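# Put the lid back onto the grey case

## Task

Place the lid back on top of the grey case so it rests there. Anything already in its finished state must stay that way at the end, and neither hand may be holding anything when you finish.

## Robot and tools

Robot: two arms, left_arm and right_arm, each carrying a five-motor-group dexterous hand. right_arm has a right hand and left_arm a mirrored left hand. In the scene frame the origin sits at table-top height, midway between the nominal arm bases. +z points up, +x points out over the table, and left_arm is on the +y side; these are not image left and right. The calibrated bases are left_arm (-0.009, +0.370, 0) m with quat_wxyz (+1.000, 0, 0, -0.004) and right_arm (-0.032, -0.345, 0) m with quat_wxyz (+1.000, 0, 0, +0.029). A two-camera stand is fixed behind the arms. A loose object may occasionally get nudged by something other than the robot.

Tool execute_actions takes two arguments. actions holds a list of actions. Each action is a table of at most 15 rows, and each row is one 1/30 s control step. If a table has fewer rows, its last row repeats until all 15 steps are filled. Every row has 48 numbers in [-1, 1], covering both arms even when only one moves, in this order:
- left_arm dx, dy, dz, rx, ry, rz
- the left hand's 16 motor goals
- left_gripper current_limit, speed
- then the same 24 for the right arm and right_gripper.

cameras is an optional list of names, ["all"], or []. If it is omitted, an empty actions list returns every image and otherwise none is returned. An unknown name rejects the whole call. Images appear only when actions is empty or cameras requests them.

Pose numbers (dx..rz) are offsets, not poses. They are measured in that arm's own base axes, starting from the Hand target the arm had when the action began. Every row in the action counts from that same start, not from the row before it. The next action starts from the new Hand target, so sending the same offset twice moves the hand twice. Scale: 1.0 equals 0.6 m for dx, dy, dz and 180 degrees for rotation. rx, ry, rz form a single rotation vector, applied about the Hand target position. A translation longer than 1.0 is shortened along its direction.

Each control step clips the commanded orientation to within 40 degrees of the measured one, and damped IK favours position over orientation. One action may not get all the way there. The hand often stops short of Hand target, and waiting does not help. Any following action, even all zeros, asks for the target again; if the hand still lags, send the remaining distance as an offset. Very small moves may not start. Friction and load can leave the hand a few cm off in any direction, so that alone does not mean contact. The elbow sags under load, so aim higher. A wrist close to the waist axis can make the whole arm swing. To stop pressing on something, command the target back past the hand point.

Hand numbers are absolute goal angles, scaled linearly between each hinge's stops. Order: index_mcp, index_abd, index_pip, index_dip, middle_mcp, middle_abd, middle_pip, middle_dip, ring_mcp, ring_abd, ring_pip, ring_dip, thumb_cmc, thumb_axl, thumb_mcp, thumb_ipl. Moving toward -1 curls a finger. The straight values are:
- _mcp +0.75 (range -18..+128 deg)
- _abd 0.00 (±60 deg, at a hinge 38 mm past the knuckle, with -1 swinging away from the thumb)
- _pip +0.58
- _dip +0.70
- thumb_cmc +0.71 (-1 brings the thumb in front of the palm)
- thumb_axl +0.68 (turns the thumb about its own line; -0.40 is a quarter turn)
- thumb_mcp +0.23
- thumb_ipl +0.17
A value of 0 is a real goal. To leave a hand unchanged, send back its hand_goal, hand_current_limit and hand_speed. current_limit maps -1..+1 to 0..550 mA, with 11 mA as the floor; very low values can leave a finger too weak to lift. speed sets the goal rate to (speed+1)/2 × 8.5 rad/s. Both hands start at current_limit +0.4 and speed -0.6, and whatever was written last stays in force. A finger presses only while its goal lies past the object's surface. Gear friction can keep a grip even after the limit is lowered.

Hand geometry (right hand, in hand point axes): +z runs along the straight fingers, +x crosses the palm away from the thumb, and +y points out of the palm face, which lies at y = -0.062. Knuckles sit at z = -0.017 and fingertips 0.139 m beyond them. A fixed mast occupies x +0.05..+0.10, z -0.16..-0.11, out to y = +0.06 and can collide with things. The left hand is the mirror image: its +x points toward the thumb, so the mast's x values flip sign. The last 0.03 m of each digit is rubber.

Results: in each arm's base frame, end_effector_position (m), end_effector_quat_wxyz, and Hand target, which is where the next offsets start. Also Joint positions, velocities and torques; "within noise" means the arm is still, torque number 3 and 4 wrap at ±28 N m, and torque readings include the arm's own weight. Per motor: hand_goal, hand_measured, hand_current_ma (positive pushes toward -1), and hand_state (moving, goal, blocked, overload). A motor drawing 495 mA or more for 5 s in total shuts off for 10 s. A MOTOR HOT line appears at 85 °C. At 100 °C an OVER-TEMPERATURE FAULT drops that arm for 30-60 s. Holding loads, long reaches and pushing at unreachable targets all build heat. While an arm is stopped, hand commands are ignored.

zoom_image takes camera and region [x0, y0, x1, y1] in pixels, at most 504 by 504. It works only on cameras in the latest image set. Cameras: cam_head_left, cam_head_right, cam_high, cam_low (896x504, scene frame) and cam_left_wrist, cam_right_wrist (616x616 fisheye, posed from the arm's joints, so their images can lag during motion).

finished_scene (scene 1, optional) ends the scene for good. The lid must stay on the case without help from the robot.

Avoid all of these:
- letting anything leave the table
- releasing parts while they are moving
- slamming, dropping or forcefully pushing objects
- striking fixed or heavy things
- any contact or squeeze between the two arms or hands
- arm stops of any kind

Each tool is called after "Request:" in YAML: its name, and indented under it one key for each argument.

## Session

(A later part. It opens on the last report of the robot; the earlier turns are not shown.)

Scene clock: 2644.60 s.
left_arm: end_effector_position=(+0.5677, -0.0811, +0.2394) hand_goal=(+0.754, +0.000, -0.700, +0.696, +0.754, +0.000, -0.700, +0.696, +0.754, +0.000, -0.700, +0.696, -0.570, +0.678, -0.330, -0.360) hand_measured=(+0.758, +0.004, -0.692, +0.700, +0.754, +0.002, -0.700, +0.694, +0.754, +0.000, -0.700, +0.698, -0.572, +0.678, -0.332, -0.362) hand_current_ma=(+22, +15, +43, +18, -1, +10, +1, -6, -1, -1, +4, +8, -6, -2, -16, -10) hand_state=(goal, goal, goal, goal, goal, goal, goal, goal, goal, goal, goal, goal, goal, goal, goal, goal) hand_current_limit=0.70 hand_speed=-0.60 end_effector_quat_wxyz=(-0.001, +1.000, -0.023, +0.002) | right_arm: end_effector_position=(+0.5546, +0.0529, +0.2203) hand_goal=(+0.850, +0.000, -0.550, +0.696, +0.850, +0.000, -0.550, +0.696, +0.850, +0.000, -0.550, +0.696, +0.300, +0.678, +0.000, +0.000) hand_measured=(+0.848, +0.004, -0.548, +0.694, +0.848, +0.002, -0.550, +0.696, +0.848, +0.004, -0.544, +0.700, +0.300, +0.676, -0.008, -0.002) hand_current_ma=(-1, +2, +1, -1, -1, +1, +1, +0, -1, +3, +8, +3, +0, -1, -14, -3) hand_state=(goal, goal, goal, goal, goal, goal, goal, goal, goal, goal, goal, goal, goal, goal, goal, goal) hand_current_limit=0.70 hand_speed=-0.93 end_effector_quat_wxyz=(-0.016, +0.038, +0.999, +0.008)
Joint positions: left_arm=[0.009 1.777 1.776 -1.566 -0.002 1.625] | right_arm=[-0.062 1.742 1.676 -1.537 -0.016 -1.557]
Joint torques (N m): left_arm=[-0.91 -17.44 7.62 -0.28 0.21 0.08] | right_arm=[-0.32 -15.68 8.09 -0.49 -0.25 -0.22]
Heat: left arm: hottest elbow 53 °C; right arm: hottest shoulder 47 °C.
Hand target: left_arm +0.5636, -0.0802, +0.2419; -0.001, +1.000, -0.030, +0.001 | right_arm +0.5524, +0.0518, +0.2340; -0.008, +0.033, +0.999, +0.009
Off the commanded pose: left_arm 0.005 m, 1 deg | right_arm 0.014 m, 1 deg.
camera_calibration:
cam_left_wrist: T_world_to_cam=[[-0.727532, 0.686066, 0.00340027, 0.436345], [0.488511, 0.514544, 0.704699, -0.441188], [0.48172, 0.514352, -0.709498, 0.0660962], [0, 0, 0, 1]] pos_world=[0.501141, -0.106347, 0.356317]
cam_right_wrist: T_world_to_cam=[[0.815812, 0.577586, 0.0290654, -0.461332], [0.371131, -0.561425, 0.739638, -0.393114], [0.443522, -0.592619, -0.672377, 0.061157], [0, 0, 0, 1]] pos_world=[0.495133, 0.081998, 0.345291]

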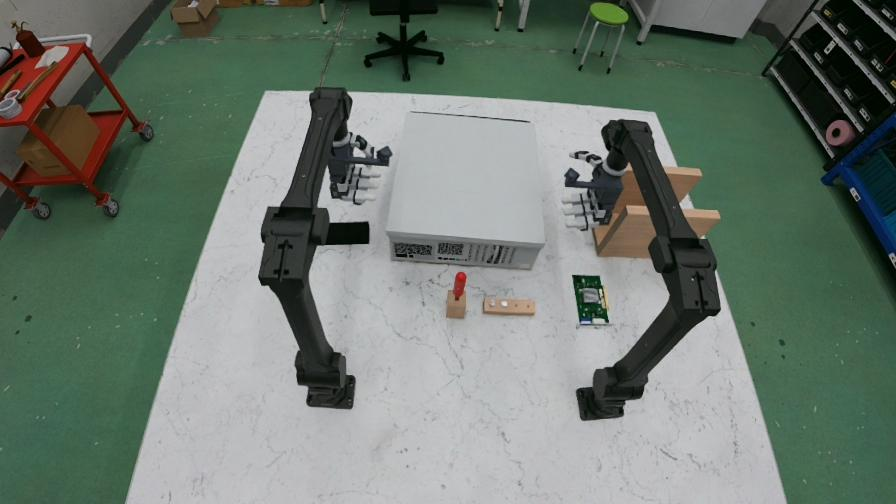

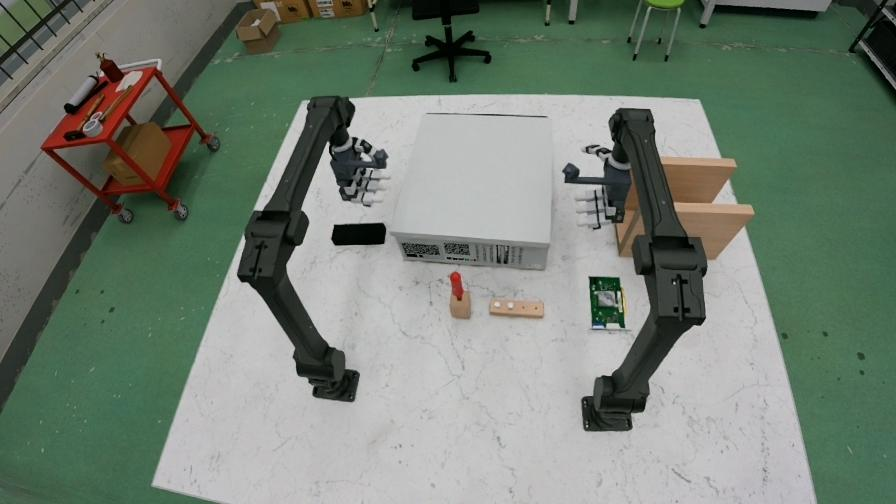

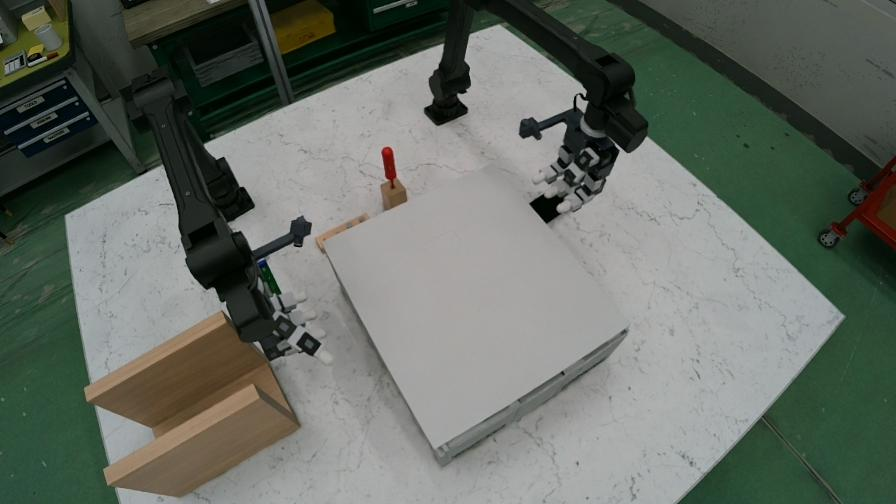

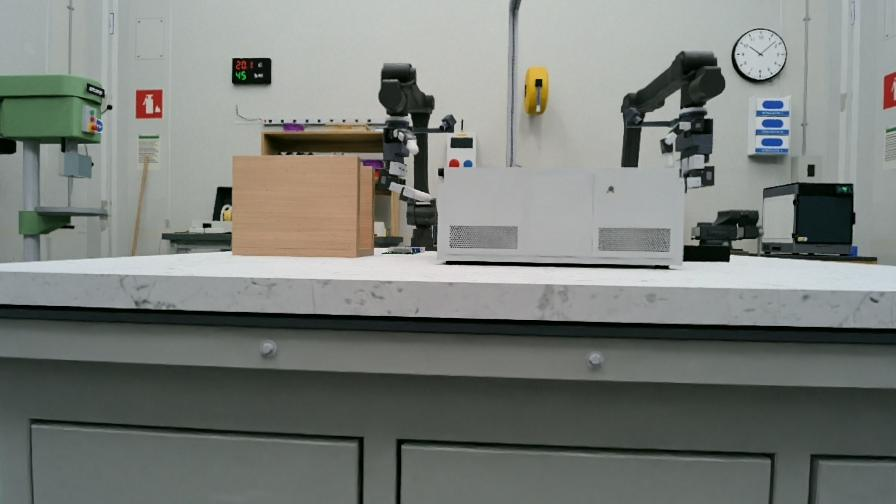

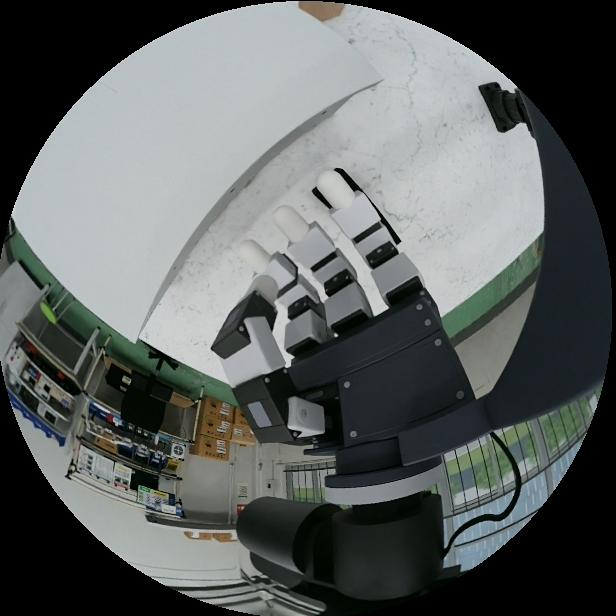

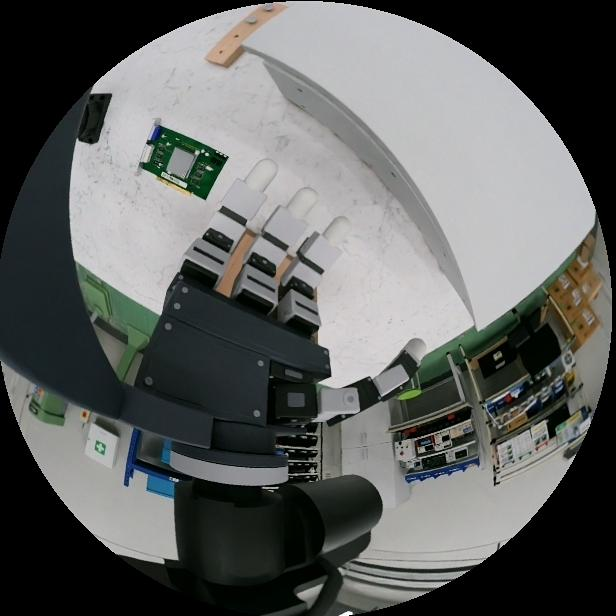

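Request:
zoom_image:
  camera: "cam_head_left"
  region: [380, 215, 480, 265]

Request:
zoom_image:
  camera: "cam_head_left"
  region: [465, 215, 565, 275]

Request:
zoom_image:
  camera: "cam_right_wrist"
  region: [240, 20, 500, 280]

Request:
zoom_image:
  camera: "cam_left_wrist"
  region: [120, 60, 420, 360]

Request:
zoom_image:
  camera: "cam_low"
  region: [425, 150, 485, 200]

Request:
zoom_image:
  camera: "cam_low"
  region: [640, 150, 700, 200]

Request:
zoom_image:
  camera: "cam_head_left"
  region: [390, 100, 550, 140]

Scaled by 5.040.

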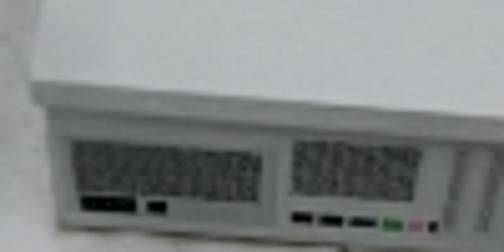

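Scaled by 5.040.

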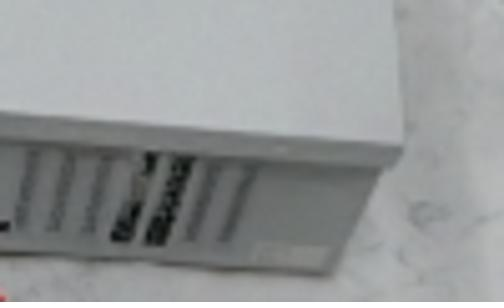

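Scaled by 1.938 from the camera's 616x616 image, which has a finer 880x880 frame.

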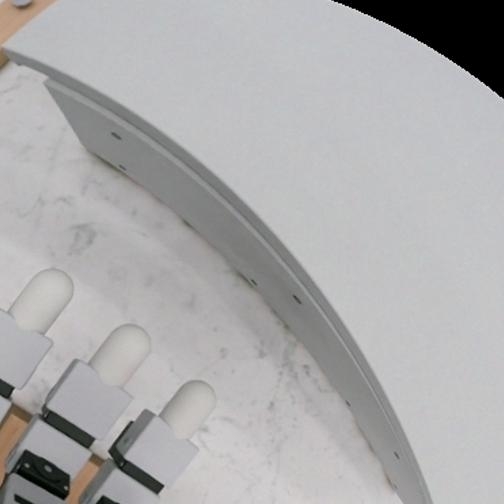

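Scaled by 1.680 from the camera's 616x616 image, which has a finer 880x880 frame.

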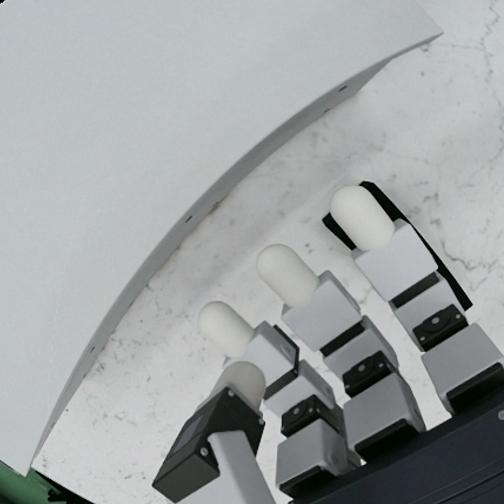

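Scaled by 8.400.

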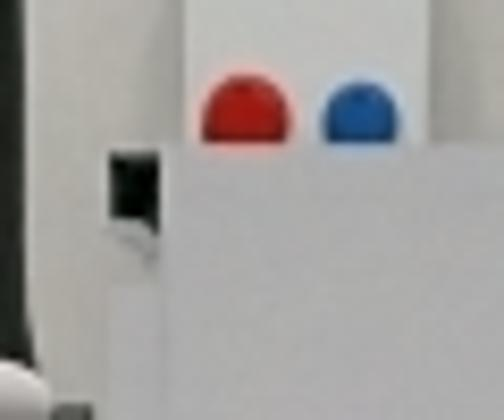

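Scaled by 8.400.

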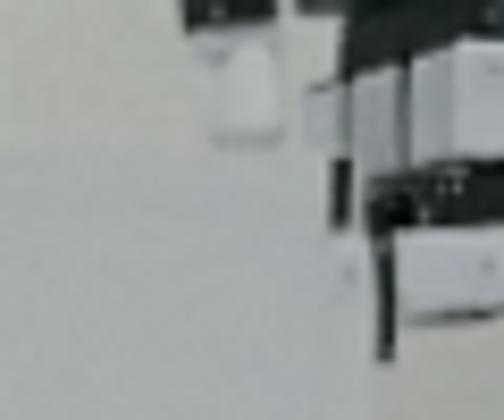

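Scaled by 3.150.

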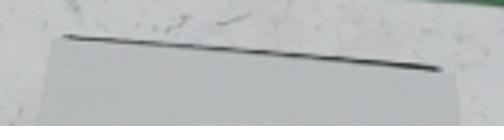

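Request:
execute_actions:
  actions:
    - [[0,0,0,0,0,0,0.754,0,-0.7,0.696,0.754,0,-0.7,0.696,0.754,0,-0.7,0.696,-0.57,0.678,-0.33,-0.36,0.7,-0.6,-0.03,0,0,0,0,0,0.754,0,-0.72,0.696,0.754,0,-0.72,0.696,0.754,0,-0.72,0.696,0.3,0.678,0,0,0.7,-0.7],[0,0,0,0,0,0,0.754,0,-0.7,0.696,0.754,0,-0.7,0.696,0.754,0,-0.7,0.696,-0.57,0.678,-0.33,-0.36,0.7,-0.6,-0.06,0,0,0,0,-0.01,0.754,0,-0.72,0.696,0.754,0,-0.72,0.696,0.754,0,-0.72,0.696,0.3,0.678,0,0,0.7,-0.7],[0,0,0,0,0,0,0.754,0,-0.7,0.696,0.754,0,-0.7,0.696,0.754,0,-0.7,0.696,-0.57,0.678,-0.33,-0.36,0.7,-0.6,-0.1,0,0,0,0,-0.015,0.754,0,-0.72,0.696,0.754,0,-0.72,0.696,0.754,0,-0.72,0.696,0.3,0.678,0,0,0.7,-0.7]]
    - [[0,0,0,0,0,0,0.754,0,-0.7,0.696,0.754,0,-0.7,0.696,0.754,0,-0.7,0.696,-0.57,0.678,-0.33,-0.36,0.7,-0.6,-0.03,0,0,0,0,0,0.754,0,-0.72,0.696,0.754,0,-0.72,0.696,0.754,0,-0.72,0.696,0.3,0.678,0,0,0.7,-0.7],[0,0,0,0,0,0,0.754,0,-0.7,0.696,0.754,0,-0.7,0.696,0.754,0,-0.7,0.696,-0.57,0.678,-0.33,-0.36,0.7,-0.6,-0.06,0,0,0,0,0,0.754,0,-0.72,0.696,0.754,0,-0.72,0.696,0.754,0,-0.72,0.696,0.3,0.678,0,0,0.7,-0.7],[0,0,0,0,0,0,0.754,0,-0.7,0.696,0.754,0,-0.7,0.696,0.754,0,-0.7,0.696,-0.57,0.678,-0.33,-0.36,0.7,-0.6,-0.1,0,0,0,0,0,0.754,0,-0.72,0.696,0.754,0,-0.72,0.696,0.754,0,-0.72,0.696,0.3,0.678,0,0,0.7,-0.7]]
    - [[0,0,0,0,0,0,0.754,0,-0.7,0.696,0.754,0,-0.7,0.696,0.754,0,-0.7,0.696,-0.57,0.678,-0.33,-0.36,0.7,-0.6,-0.03,0,0,0,0,0,0.754,0,-0.72,0.696,0.754,0,-0.72,0.696,0.754,0,-0.72,0.696,0.3,0.678,0,0,0.7,-0.7],[0,0,0,0,0,0,0.754,0,-0.7,0.696,0.754,0,-0.7,0.696,0.754,0,-0.7,0.696,-0.57,0.678,-0.33,-0.36,0.7,-0.6,-0.06,0,0,0,0,0,0.754,0,-0.72,0.696,0.754,0,-0.72,0.696,0.754,0,-0.72,0.696,0.3,0.678,0,0,0.7,-0.7],[0,0,0,0,0,0,0.754,0,-0.7,0.696,0.754,0,-0.7,0.696,0.754,0,-0.7,0.696,-0.57,0.678,-0.33,-0.36,0.7,-0.6,-0.1,0,0,0,0,0,0.754,0,-0.72,0.696,0.754,0,-0.72,0.696,0.754,0,-0.72,0.696,0.3,0.678,0,0,0.7,-0.7]]
    - [[0,0,0,0,0,0,0.754,0,-0.7,0.696,0.754,0,-0.7,0.696,0.754,0,-0.7,0.696,-0.57,0.678,-0.33,-0.36,0.7,-0.6,-0.03,0,0,0,0,0,0.754,0,-0.72,0.696,0.754,0,-0.72,0.696,0.754,0,-0.72,0.696,0.3,0.678,0,0,0.7,-0.7],[0,0,0,0,0,0,0.754,0,-0.7,0.696,0.754,0,-0.7,0.696,0.754,0,-0.7,0.696,-0.57,0.678,-0.33,-0.36,0.7,-0.6,-0.06,0,0,0,0,0,0.754,0,-0.72,0.696,0.754,0,-0.72,0.696,0.754,0,-0.72,0.696,0.3,0.678,0,0,0.7,-0.7],[0,0,0,0,0,0,0.754,0,-0.7,0.696,0.754,0,-0.7,0.696,0.754,0,-0.7,0.696,-0.57,0.678,-0.33,-0.36,0.7,-0.6,-0.09,0,0,0,0,0,0.754,0,-0.72,0.696,0.754,0,-0.72,0.696,0.754,0,-0.72,0.696,0.3,0.678,0,0,0.7,-0.7]]
  cameras: ["cam_head_left", "cam_right_wrist"]

Scene clock: 2704.00 s.
left_arm: end_effector_position=(+0.5677, -0.0811, +0.2394) hand_goal=(+0.754, +0.000, -0.700, +0.696, +0.754, +0.000, -0.700, +0.696, +0.754, +0.000, -0.700, +0.696, -0.570, +0.678, -0.330, -0.360) hand_measured=(+0.758, +0.004, -0.692, +0.700, +0.754, +0.002, -0.700, +0.694, +0.754, +0.000, -0.700, +0.698, -0.572, +0.678, -0.332, -0.362) hand_current_ma=(+22, +15, +43, +18, -1, +10, +1, -6, -1, -1, +4, +8, -6, -2, -16, -10) hand_state=(goal, goal, goal, goal, goal, goal, goal, goal, goal, goal, goal, goal, goal, goal, goal, goal) hand_current_limit=0.70 hand_speed=-0.60 end_effector_quat_wxyz=(-0.001, +1.000, -0.023, +0.002) | right_arm: end_effector_position=(+0.3234, +0.0553, +0.2347) hand_goal=(+0.754, +0.000, -0.720, +0.696, +0.754, +0.000, -0.720, +0.696, +0.754, +0.000, -0.720, +0.696, +0.300, +0.678, +0.000, +0.000) hand_measured=(+0.758, +0.002, -0.714, +0.694, +0.758, +0.002, -0.714, +0.696, +0.758, +0.002, -0.714, +0.700, +0.300, +0.676, -0.006, -0.002) hand_current_ma=(+4, +1, +8, -1, +4, +1, +7, +0, +4, +2, +7, +3, +0, -1, -11, -3) hand_state=(goal, goal, goal, goal, goal, goal, goal, goal, goal, goal, goal, goal, goal, goal, goal, goal) hand_current_limit=0.70 hand_speed=-0.70 end_effector_quat_wxyz=(-0.001, +0.056, +0.998, +0.008)
Joint positions: left_arm=[0.009 1.777 1.776 -1.566 -0.002 1.626] | right_arm=[-0.099 1.104 1.056 -1.526 -0.016 -1.558]
Joint torques (N m): left_arm=[-1.26 -17.38 7.65 -0.25 0.21 0.08] | right_arm=[-0.85 -5.6 7.05 -0.4 -0.26 -0.21]
Heat: left arm: hottest elbow 53 °C; right arm: hottest elbow 46 °C.
Hand target: left_arm +0.5635, -0.0802, +0.2419; -0.001, +1.000, -0.030, +0.001 | right_arm +0.3184, +0.0518, +0.2340; -0.007, +0.057, +0.998, +0.009
Off the commanded pose: left_arm 0.005 m, 1 deg | right_arm 0.006 m, 1 deg.
camera_calibration:
cam_right_wrist: T_world_to_cam=[[0.835031, 0.547782, 0.0515636, -0.284496], [0.329323, -0.572682, 0.750721, -0.305103], [0.440761, -0.609894, -0.658604, 0.17357], [0, 0, 0, 1]] pos_world=[0.261538, 0.0869742, 0.358031]
Images, in order (width x height): cam_head_left 896x504, cam_right_wrist 616x616.

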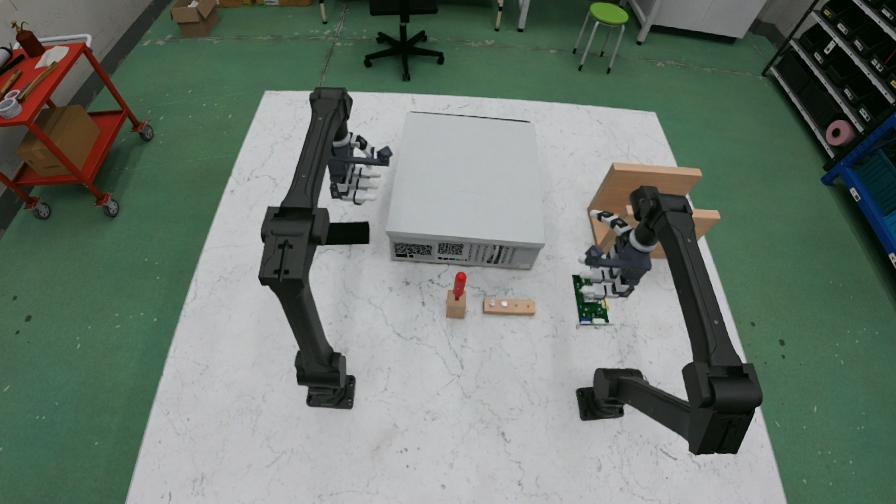

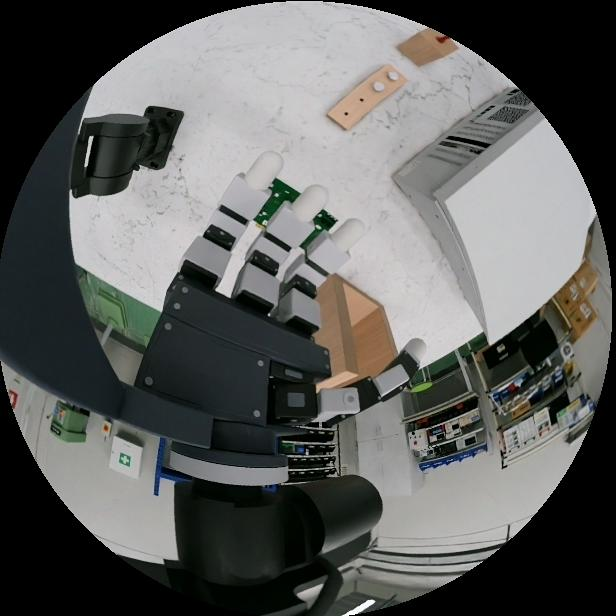

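Request:
execute_actions:
  actions:
    - [[0,0,0,0,0,0,0.754,0,-0.7,0.696,0.754,0,-0.7,0.696,0.754,0,-0.7,0.696,-0.57,0.678,-0.33,-0.36,0.7,-0.6,0.002,0.03,0,0,0,0,0.754,0,-0.72,0.696,0.754,0,-0.72,0.696,0.754,0,-0.72,0.696,0.3,0.678,0,0,0.7,-0.7],[0,0,0,0,0,0,0.754,0,-0.7,0.696,0.754,0,-0.7,0.696,0.754,0,-0.7,0.696,-0.57,0.678,-0.33,-0.36,0.7,-0.6,0.004,0.06,0,0,0,0,0.754,0,-0.72,0.696,0.754,0,-0.72,0.696,0.754,0,-0.72,0.696,0.3,0.678,0,0,0.7,-0.7],[0,0,0,0,0,0,0.754,0,-0.7,0.696,0.754,0,-0.7,0.696,0.754,0,-0.7,0.696,-0.57,0.678,-0.33,-0.36,0.7,-0.6,0.0053,0.0915,0,0,0,0,0.754,0,-0.72,0.696,0.754,0,-0.72,0.696,0.754,0,-0.72,0.696,0.3,0.678,0,0,0.7,-0.7]]
    - [[0,0,0,0,0,0,0.754,0,-0.7,0.696,0.754,0,-0.7,0.696,0.754,0,-0.7,0.696,-0.57,0.678,-0.33,-0.36,0.7,-0.6,0.002,0.03,-0.008,0,0,0,0.754,0,-0.72,0.696,0.754,0,-0.72,0.696,0.754,0,-0.72,0.696,0.3,0.678,0,0,0.7,-0.7],[0,0,0,0,0,0,0.754,0,-0.7,0.696,0.754,0,-0.7,0.696,0.754,0,-0.7,0.696,-0.57,0.678,-0.33,-0.36,0.7,-0.6,0.004,0.06,-0.016,0,0,0,0.754,0,-0.72,0.696,0.754,0,-0.72,0.696,0.754,0,-0.72,0.696,0.3,0.678,0,0,0.7,-0.7],[0,0,0,0,0,0,0.754,0,-0.7,0.696,0.754,0,-0.7,0.696,0.754,0,-0.7,0.696,-0.57,0.678,-0.33,-0.36,0.7,-0.6,0.0053,0.0915,-0.025,0,0,0,0.754,0,-0.72,0.696,0.754,0,-0.72,0.696,0.754,0,-0.72,0.696,0.3,0.678,0,0,0.7,-0.7]]
    - [[0,0,0,0,0,0,0.754,0,-0.7,0.696,0.754,0,-0.7,0.696,0.754,0,-0.7,0.696,-0.57,0.678,-0.33,-0.36,0.7,-0.6,0.002,0.03,-0.01,0,0,0,0.754,0,-0.72,0.696,0.754,0,-0.72,0.696,0.754,0,-0.72,0.696,0.3,0.678,0,0,0.7,-0.7],[0,0,0,0,0,0,0.754,0,-0.7,0.696,0.754,0,-0.7,0.696,0.754,0,-0.7,0.696,-0.57,0.678,-0.33,-0.36,0.7,-0.6,0.004,0.06,-0.02,0,0,0,0.754,0,-0.72,0.696,0.754,0,-0.72,0.696,0.754,0,-0.72,0.696,0.3,0.678,0,0,0.7,-0.7],[0,0,0,0,0,0,0.754,0,-0.7,0.696,0.754,0,-0.7,0.696,0.754,0,-0.7,0.696,-0.57,0.678,-0.33,-0.36,0.7,-0.6,0.0053,0.0915,-0.03,0,0,0,0.754,0,-0.72,0.696,0.754,0,-0.72,0.696,0.754,0,-0.72,0.696,0.3,0.678,0,0,0.7,-0.7]]
  cameras: ["cam_head_left", "cam_right_wrist"]

Request:
zoom_image:
  camera: "cam_head_left"
  region: [370, 200, 620, 325]

Scene clock: 2726.80 s.
left_arm: end_effector_position=(+0.5677, -0.0811, +0.2394) hand_goal=(+0.754, +0.000, -0.700, +0.696, +0.754, +0.000, -0.700, +0.696, +0.754, +0.000, -0.700, +0.696, -0.570, +0.678, -0.330, -0.360) hand_measured=(+0.758, +0.004, -0.692, +0.700, +0.754, +0.002, -0.700, +0.694, +0.754, +0.000, -0.700, +0.698, -0.572, +0.678, -0.332, -0.362) hand_current_ma=(+22, +15, +43, +18, -1, +10, +1, -6, -1, -1, +4, +8, -6, -2, -16, -10) hand_state=(goal, goal, goal, goal, goal, goal, goal, goal, goal, goal, goal, goal, goal, goal, goal, goal) hand_current_limit=0.70 hand_speed=-0.60 end_effector_quat_wxyz=(-0.001, +1.000, -0.023, +0.002) | right_arm: end_effector_position=(+0.3244, +0.2129, +0.2026) hand_goal=(+0.754, +0.000, -0.720, +0.696, +0.754, +0.000, -0.720, +0.696, +0.754, +0.000, -0.720, +0.696, +0.300, +0.678, +0.000, +0.000) hand_measured=(+0.756, +0.002, -0.714, +0.694, +0.756, +0.002, -0.714, +0.696, +0.756, +0.002, -0.714, +0.700, +0.300, +0.676, -0.006, -0.002) hand_current_ma=(+1, +1, +8, -1, +1, +1, +7, +0, +2, +2, +7, +3, +0, -1, -11, -3) hand_state=(goal, goal, goal, goal, goal, goal, goal, goal, goal, goal, goal, goal, goal, goal, goal, goal) hand_current_limit=0.70 hand_speed=-0.70 end_effector_quat_wxyz=(-0.011, +0.054, +0.998, +0.009)
Joint positions: left_arm=[0.009 1.777 1.776 -1.566 -0.002 1.626] | right_arm=[0.408 1.196 1.042 -1.429 -0.026 -1.055]
Joint torques (N m): left_arm=[-1.2 -17.38 7.64 -0.25 0.22 0.08] | right_arm=[0.85 -5.13 7.34 0.76 -0.06 0.03]
Heat: left arm: hottest elbow 52 °C; right arm: hottest shoulder 45 °C.
Hand target: left_arm +0.5635, -0.0802, +0.2419; -0.001, +1.000, -0.030, +0.001 | right_arm +0.3280, +0.2164, +0.2010; -0.007, +0.057, +0.998, +0.009
Off the commanded pose: left_arm 0.005 m, 1 deg | right_arm 0.005 m, 1 deg.
camera_calibration:
cam_right_wrist: T_world_to_cam=[[0.834237, 0.550208, 0.0363334, -0.367206], [0.345968, -0.573595, 0.742492, -0.194593], [0.429366, -0.606844, -0.668869, 0.253186], [0, 0, 0, 1]] pos_world=[0.26495, 0.244066, 0.327174]
Images, in order (width x height): cam_head_left 896x504, cam_right_wrist 616x616.

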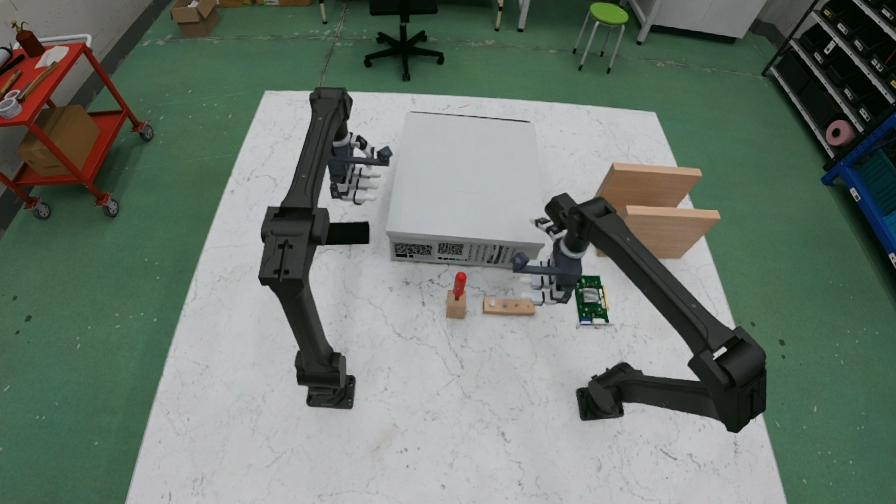

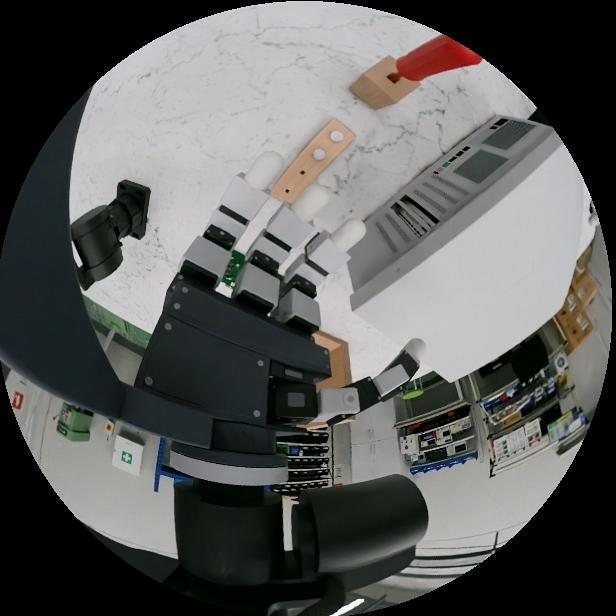

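Scaled by 2.016.

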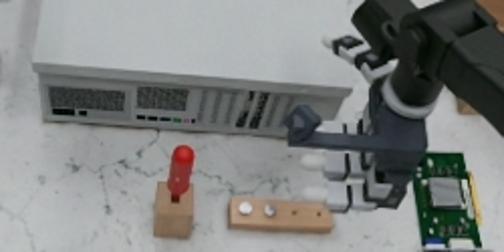

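Request:
execute_actions:
  actions:
    - [[0,0,0,0,0,0,0.754,0,-0.7,0.696,0.754,0,-0.7,0.696,0.754,0,-0.7,0.696,-0.57,0.678,-0.33,-0.36,0.7,-0.6,0.025,-0.0015,0,0,0,0,0.754,0,-0.72,0.696,0.754,0,-0.72,0.696,0.754,0,-0.72,0.696,0.3,0.678,0,0,0.7,-0.7],[0,0,0,0,0,0,0.754,0,-0.7,0.696,0.754,0,-0.7,0.696,0.754,0,-0.7,0.696,-0.57,0.678,-0.33,-0.36,0.7,-0.6,0.05,-0.003,0,0,0,0,0.754,0,-0.72,0.696,0.754,0,-0.72,0.696,0.754,0,-0.72,0.696,0.3,0.678,0,0,0.7,-0.7],[0,0,0,0,0,0,0.754,0,-0.7,0.696,0.754,0,-0.7,0.696,0.754,0,-0.7,0.696,-0.57,0.678,-0.33,-0.36,0.7,-0.6,0.075,-0.0044,0,0,0,0,0.754,0,-0.72,0.696,0.754,0,-0.72,0.696,0.754,0,-0.72,0.696,0.3,0.678,0,0,0.7,-0.7]]
  cameras: ["cam_head_left"]

Request:
zoom_image:
  camera: "cam_head_left"
  region: [500, 200, 600, 300]

Scene clock: 2737.83 s.
left_arm: end_effector_position=(+0.5677, -0.0811, +0.2394) hand_goal=(+0.754, +0.000, -0.700, +0.696, +0.754, +0.000, -0.700, +0.696, +0.754, +0.000, -0.700, +0.696, -0.570, +0.678, -0.330, -0.360) hand_measured=(+0.758, +0.004, -0.692, +0.700, +0.754, +0.002, -0.700, +0.694, +0.754, +0.000, -0.700, +0.698, -0.572, +0.678, -0.332, -0.362) hand_current_ma=(+22, +15, +43, +18, -1, +10, +1, -6, -1, -1, +4, +8, -6, -2, -16, -10) hand_state=(goal, goal, goal, goal, goal, goal, goal, goal, goal, goal, goal, goal, goal, goal, goal, goal) hand_current_limit=0.70 hand_speed=-0.60 end_effector_quat_wxyz=(-0.001, +1.000, -0.023, +0.002) | right_arm: end_effector_position=(+0.3519, +0.2088, +0.1770) hand_goal=(+0.754, +0.000, -0.720, +0.696, +0.754, +0.000, -0.720, +0.696, +0.754, +0.000, -0.720, +0.696, +0.300, +0.678, +0.000, +0.000) hand_measured=(+0.756, +0.002, -0.714, +0.694, +0.756, +0.002, -0.714, +0.696, +0.756, +0.002, -0.714, +0.700, +0.300, +0.676, -0.006, -0.002) hand_current_ma=(+1, +1, +8, -1, +1, +1, +7, +0, +2, +2, +7, +3, +0, -1, -11, -3) hand_state=(goal, goal, goal, goal, goal, goal, goal, goal, goal, goal, goal, goal, goal, goal, goal, goal) hand_current_limit=0.70 hand_speed=-0.70 end_effector_quat_wxyz=(-0.037, +0.059, +0.998, -0.005)
Joint positions: left_arm=[0.009 1.777 1.776 -1.566 -0.002 1.626] | right_arm=[0.369 1.309 1.079 -1.411 -0.021 -1.085]
Joint torques (N m): left_arm=[-1.2 -17.44 7.62 -0.25 0.22 0.08] | right_arm=[-0.56 -7.71 11.11 0.35 -0.13 -0.22]
Heat: left arm: hottest elbow 52 °C; right arm: hottest elbow 45 °C.
Hand target: left_arm +0.5635, -0.0802, +0.2419; -0.001, +1.000, -0.030, +0.001 | right_arm +0.3729, +0.2138, +0.2009; -0.007, +0.057, +0.998, +0.009
Off the commanded pose: left_arm 0.005 m, 1 deg | right_arm 0.032 m, 4 deg.
Images, in order (width x height): cam_head_left 896x504.

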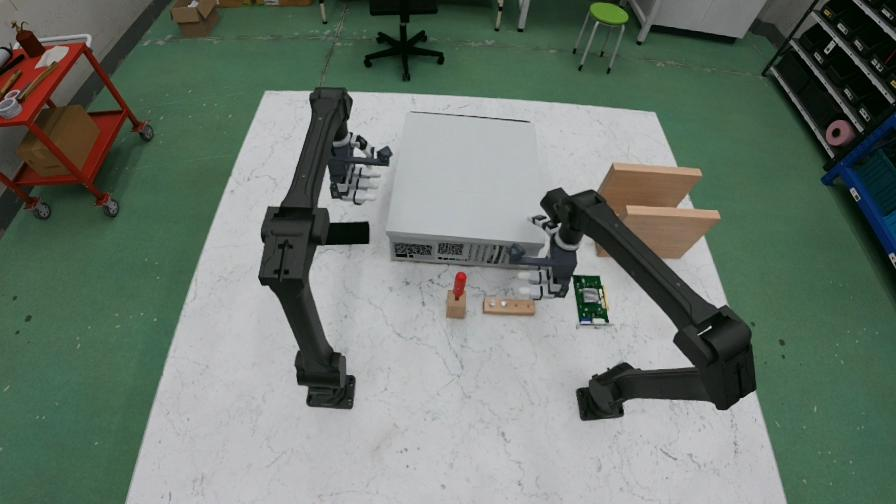

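Scaled by 5.040.

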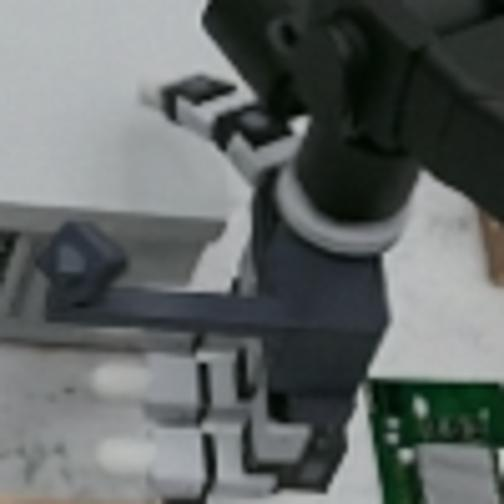

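Request:
execute_actions:
  actions:
    - [[0,0,0,0,0,0,0.754,0,-0.7,0.696,0.754,0,-0.7,0.696,0.754,0,-0.7,0.696,-0.57,0.678,-0.33,-0.36,0.7,-0.6,-0.01,0,0.01,0,0,0,0.754,0,-0.72,0.696,0.754,0,-0.72,0.696,0.754,0,-0.72,0.696,0.3,0.678,0,0,0.7,-0.7],[0,0,0,0,0,0,0.754,0,-0.7,0.696,0.754,0,-0.7,0.696,0.754,0,-0.7,0.696,-0.57,0.678,-0.33,-0.36,0.7,-0.6,-0.02,0,0.02,0,0,0,0.754,0,-0.72,0.696,0.754,0,-0.72,0.696,0.754,0,-0.72,0.696,0.3,0.678,0,0,0.7,-0.7],[0,0,0,0,0,0,0.754,0,-0.7,0.696,0.754,0,-0.7,0.696,0.754,0,-0.7,0.696,-0.57,0.678,-0.33,-0.36,0.7,-0.6,-0.03,0,0.033,0,0,0,0.754,0,-0.72,0.696,0.754,0,-0.72,0.696,0.754,0,-0.72,0.696,0.3,0.678,0,0,0.7,-0.7]]
  cameras: ["cam_head_left"]

Scene clock: 2747.40 s.
left_arm: end_effector_position=(+0.5677, -0.0811, +0.2394) hand_goal=(+0.754, +0.000, -0.700, +0.696, +0.754, +0.000, -0.700, +0.696, +0.754, +0.000, -0.700, +0.696, -0.570, +0.678, -0.330, -0.360) hand_measured=(+0.758, +0.004, -0.692, +0.700, +0.754, +0.002, -0.700, +0.694, +0.754, +0.000, -0.700, +0.698, -0.572, +0.678, -0.332, -0.362) hand_current_ma=(+22, +15, +43, +18, -1, +10, +1, -6, -1, -1, +4, +8, -6, -2, -16, -10) hand_state=(goal, goal, goal, goal, goal, goal, goal, goal, goal, goal, goal, goal, goal, goal, goal, goal) hand_current_limit=0.70 hand_speed=-0.60 end_effector_quat_wxyz=(-0.001, +1.000, -0.023, +0.002) | right_arm: end_effector_position=(+0.3433, +0.2055, +0.1930) hand_goal=(+0.754, +0.000, -0.720, +0.696, +0.754, +0.000, -0.720, +0.696, +0.754, +0.000, -0.720, +0.696, +0.300, +0.678, +0.000, +0.000) hand_measured=(+0.756, +0.002, -0.714, +0.694, +0.756, +0.002, -0.714, +0.696, +0.756, +0.002, -0.714, +0.700, +0.300, +0.676, -0.006, -0.002) hand_current_ma=(+1, +1, +8, -1, +1, +1, +7, +0, +2, +2, +7, +3, +0, -1, -11, -3) hand_state=(goal, goal, goal, goal, goal, goal, goal, goal, goal, goal, goal, goal, goal, goal, goal, goal) hand_current_limit=0.70 hand_speed=-0.70 end_effector_quat_wxyz=(-0.032, +0.058, +0.998, -0.003)
Joint positions: left_arm=[0.009 1.777 1.776 -1.566 -0.002 1.626] | right_arm=[0.369 1.269 1.084 -1.446 -0.021 -1.085]
Joint torques (N m): left_arm=[-1.26 -17.38 7.62 -0.24 0.21 0.08] | right_arm=[0.91 -7.53 11.1 -0.42 -0.22 -0.07]
Heat: left arm: hottest elbow 52 °C; right arm: hottest elbow 46 °C.
Hand target: left_arm +0.5635, -0.0802, +0.2419; -0.001, +1.000, -0.030, +0.001 | right_arm +0.3550, +0.2138, +0.2208; -0.007, +0.057, +0.998, +0.009
Off the commanded pose: left_arm 0.005 m, 1 deg | right_arm 0.031 m, 3 deg.
Images, in order (width x height): cam_head_left 896x504.

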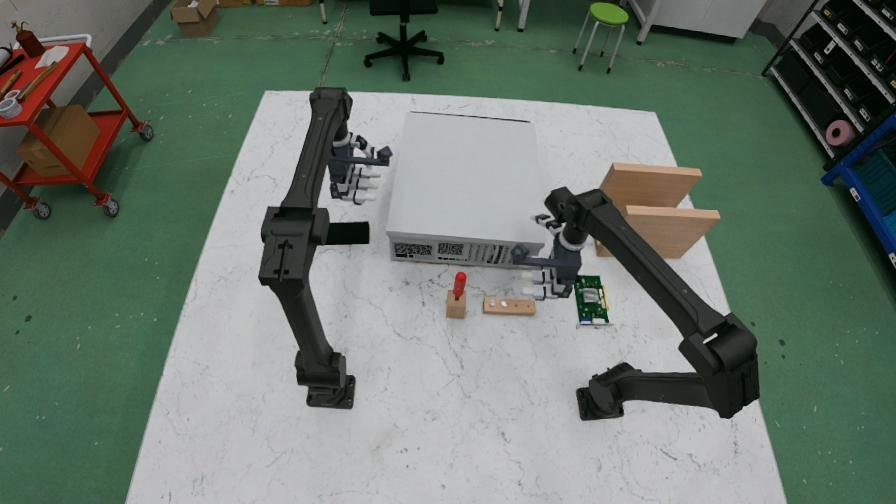

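Request:
execute_actions:
  actions:
    - [[0,0,0,0,0,0,0.754,0,-0.7,0.696,0.754,0,-0.7,0.696,0.754,0,-0.7,0.696,-0.57,0.678,-0.33,-0.36,0.7,-0.6,0.01,0,0.01,0,0,0,0.754,0,-0.72,0.696,0.754,0,-0.72,0.696,0.754,0,-0.72,0.696,0.3,0.678,0,0,0.7,-0.7],[0,0,0,0,0,0,0.754,0,-0.7,0.696,0.754,0,-0.7,0.696,0.754,0,-0.7,0.696,-0.57,0.678,-0.33,-0.36,0.7,-0.6,0.02,0,0.02,0,0,0,0.754,0,-0.72,0.696,0.754,0,-0.72,0.696,0.754,0,-0.72,0.696,0.3,0.678,0,0,0.7,-0.7],[0,0,0,0,0,0,0.754,0,-0.7,0.696,0.754,0,-0.7,0.696,0.754,0,-0.7,0.696,-0.57,0.678,-0.33,-0.36,0.7,-0.6,0.035,0,0.03,0,0,0,0.754,0,-0.72,0.696,0.754,0,-0.72,0.696,0.754,0,-0.72,0.696,0.3,0.678,0,0,0.7,-0.7]]
  cameras: ["cam_head_left"]

Request:
zoom_image:
  camera: "cam_head_left"
  region: [500, 220, 580, 300]

Scene clock: 2755.13 s.
left_arm: end_effector_position=(+0.5677, -0.0811, +0.2394) hand_goal=(+0.754, +0.000, -0.700, +0.696, +0.754, +0.000, -0.700, +0.696, +0.754, +0.000, -0.700, +0.696, -0.570, +0.678, -0.330, -0.360) hand_measured=(+0.758, +0.004, -0.692, +0.700, +0.754, +0.002, -0.700, +0.694, +0.754, +0.000, -0.700, +0.698, -0.572, +0.678, -0.332, -0.362) hand_current_ma=(+22, +15, +43, +18, -1, +10, +1, -6, -1, -1, +4, +8, -6, -2, -16, -10) hand_state=(goal, goal, goal, goal, goal, goal, goal, goal, goal, goal, goal, goal, goal, goal, goal, goal) hand_current_limit=0.70 hand_speed=-0.60 end_effector_quat_wxyz=(-0.001, +1.000, -0.023, +0.002) | right_arm: end_effector_position=(+0.3613, +0.2127, +0.2194) hand_goal=(+0.754, +0.000, -0.720, +0.696, +0.754, +0.000, -0.720, +0.696, +0.754, +0.000, -0.720, +0.696, +0.300, +0.678, +0.000, +0.000) hand_measured=(+0.756, +0.002, -0.714, +0.694, +0.756, +0.002, -0.714, +0.696, +0.756, +0.002, -0.714, +0.700, +0.300, +0.676, -0.006, -0.002) hand_current_ma=(+1, +1, +8, -1, +1, +1, +7, +0, +2, +2, +7, +3, +0, -1, -11, -3) hand_state=(goal, goal, goal, goal, goal, goal, goal, goal, goal, goal, goal, goal, goal, goal, goal, goal) hand_current_limit=0.70 hand_speed=-0.70 end_effector_quat_wxyz=(-0.022, +0.057, +0.998, +0.002)
Joint positions: left_arm=[0.009 1.777 1.776 -1.566 -0.002 1.626] | right_arm=[0.369 1.296 1.176 -1.489 -0.021 -1.088]
Joint torques (N m): left_arm=[-1.14 -17.49 7.62 -0.27 0.22 0.08] | right_arm=[-0.38 -6.3 11.21 -0.39 -0.18 -0.25]
Heat: left arm: hottest elbow 52 °C; right arm: hottest elbow 46 °C.
Hand target: left_arm +0.5635, -0.0802, +0.2419; -0.001, +1.000, -0.030, +0.001 | right_arm +0.3760, +0.2138, +0.2388; -0.007, +0.057, +0.998, +0.009
Off the commanded pose: left_arm 0.005 m, 1 deg | right_arm 0.024 m, 2 deg.
Images, in order (width x height): cam_head_left 896x504.

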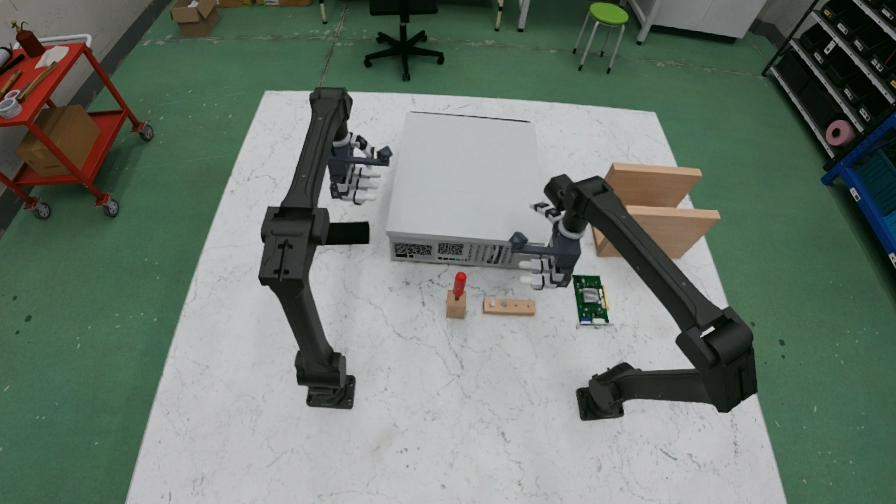

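Scaled by 6.300.

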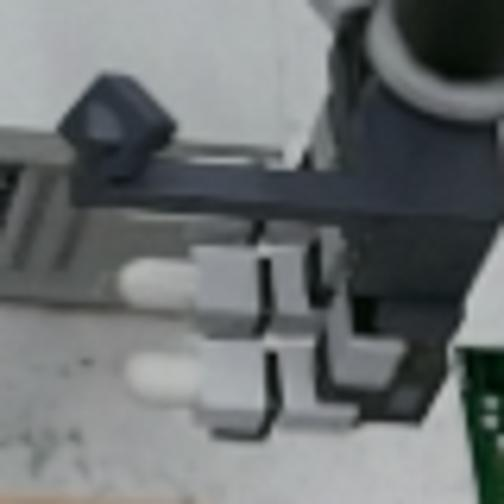

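Request:
execute_actions:
  actions:
    - [[0,0,0,0,0,0,0.754,0,-0.7,0.696,0.754,0,-0.7,0.696,0.754,0,-0.7,0.696,-0.57,0.678,-0.33,-0.36,0.7,-0.6,0.008,0,0,0,0,0,0.754,0,-0.6,0.696,0.754,0,-0.6,0.696,0.754,0,-0.6,0.696,0.3,0.678,0,0,0.7,-0.7],[0,0,0,0,0,0,0.754,0,-0.7,0.696,0.754,0,-0.7,0.696,0.754,0,-0.7,0.696,-0.57,0.678,-0.33,-0.36,0.7,-0.6,0.016,0,0,0,0,0,0.754,0,-0.6,0.696,0.754,0,-0.6,0.696,0.754,0,-0.6,0.696,0.3,0.678,0,0,0.7,-0.7],[0,0,0,0,0,0,0.754,0,-0.7,0.696,0.754,0,-0.7,0.696,0.754,0,-0.7,0.696,-0.57,0.678,-0.33,-0.36,0.7,-0.6,0.025,0,0,0,0,0,0.754,0,-0.6,0.696,0.754,0,-0.6,0.696,0.754,0,-0.6,0.696,0.3,0.678,0,0,0.7,-0.7]]
  cameras: ["cam_head_left", "cam_right_wrist"]

Request:
zoom_image:
  camera: "cam_head_left"
  region: [500, 220, 580, 300]

Request:
zoom_image:
  camera: "cam_right_wrist"
  region: [220, 160, 460, 400]

Scene clock: 2771.73 s.
left_arm: end_effector_position=(+0.5677, -0.0811, +0.2394) hand_goal=(+0.754, +0.000, -0.700, +0.696, +0.754, +0.000, -0.700, +0.696, +0.754, +0.000, -0.700, +0.696, -0.570, +0.678, -0.330, -0.360) hand_measured=(+0.758, +0.004, -0.692, +0.700, +0.754, +0.002, -0.700, +0.694, +0.754, +0.000, -0.700, +0.698, -0.572, +0.678, -0.332, -0.362) hand_current_ma=(+22, +15, +43, +18, -1, +10, +1, -6, -1, -1, +4, +8, -6, -2, -16, -10) hand_state=(goal, goal, goal, goal, goal, goal, goal, goal, goal, goal, goal, goal, goal, goal, goal, goal) hand_current_limit=0.70 hand_speed=-0.60 end_effector_quat_wxyz=(-0.001, +1.000, -0.023, +0.002) | right_arm: end_effector_position=(+0.3730, +0.2129, +0.2176) hand_goal=(+0.754, +0.000, -0.600, +0.696, +0.754, +0.000, -0.600, +0.696, +0.754, +0.000, -0.600, +0.696, +0.300, +0.678, +0.000, +0.000) hand_measured=(+0.756, +0.002, -0.600, +0.694, +0.756, +0.002, -0.600, +0.696, +0.756, +0.002, -0.600, +0.700, +0.300, +0.676, -0.006, -0.002) hand_current_ma=(+1, +1, +0, -1, +1, +1, +0, +0, +2, +2, +0, +3, +0, -1, -11, -3) hand_state=(goal, goal, goal, goal, goal, goal, goal, goal, goal, goal, goal, goal, goal, goal, goal, goal) hand_current_limit=0.70 hand_speed=-0.70 end_effector_quat_wxyz=(-0.025, +0.055, +0.998, +0.001)
Joint positions: left_arm=[0.009 1.777 1.776 -1.566 -0.002 1.626] | right_arm=[0.358 1.331 1.204 -1.49 -0.021 -1.103]
Joint torques (N m): left_arm=[-1.26 -17.38 7.62 -0.25 0.21 0.08] | right_arm=[-1.2 -6.59 11.63 -0.35 -0.18 -0.21]
Heat: left arm: hottest elbow 52 °C; right arm: hottest elbow 49 °C.
Hand target: left_arm +0.5635, -0.0802, +0.2419; -0.001, +1.000, -0.030, +0.001 | right_arm +0.3909, +0.2139, +0.2388; -0.007, +0.056, +0.998, +0.009
Off the commanded pose: left_arm 0.005 m, 1 deg | right_arm 0.028 m, 2 deg.
camera_calibration:
cam_right_wrist: T_world_to_cam=[[0.835797, 0.549021, 0.00432282, -0.401543], [0.366103, -0.563167, 0.740818, -0.231965], [0.40916, -0.617591, -0.671691, 0.252855], [0, 0, 0, 1]] pos_world=[0.317074, 0.245982, 0.34342]
Images, in order (width x height): cam_head_left 896x504, cam_right_wrist 616x616.

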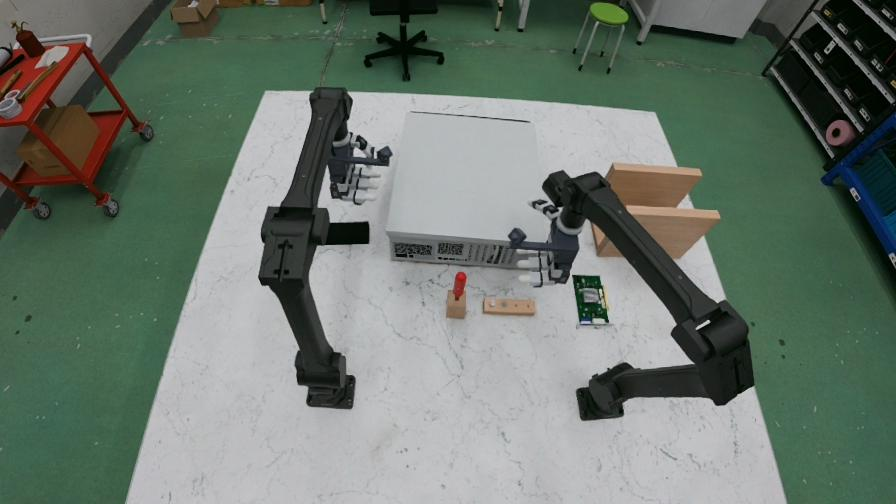

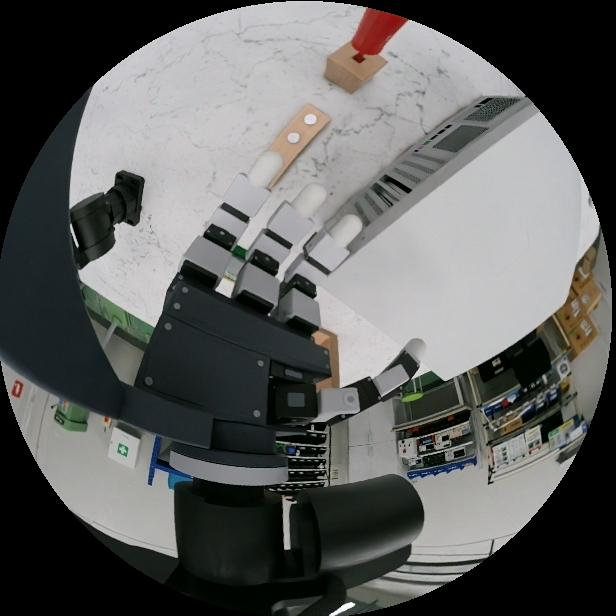

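Scaled by 6.300.

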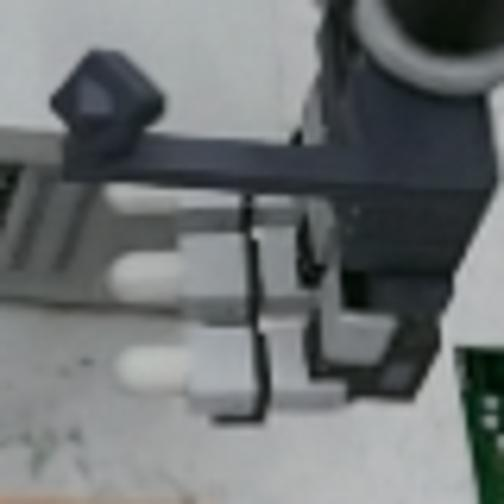

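Scaled by 2.100 from the camera's 616x616 image, which has a finer 880x880 frame.

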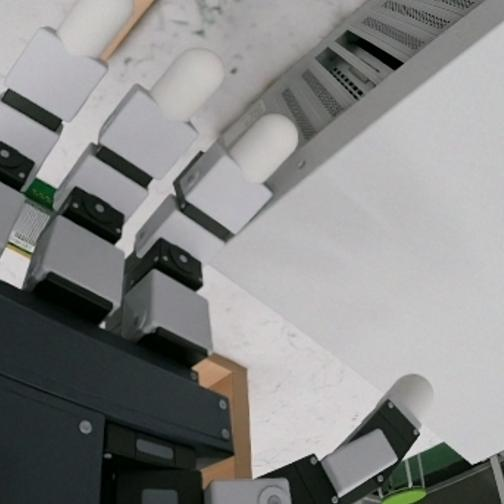

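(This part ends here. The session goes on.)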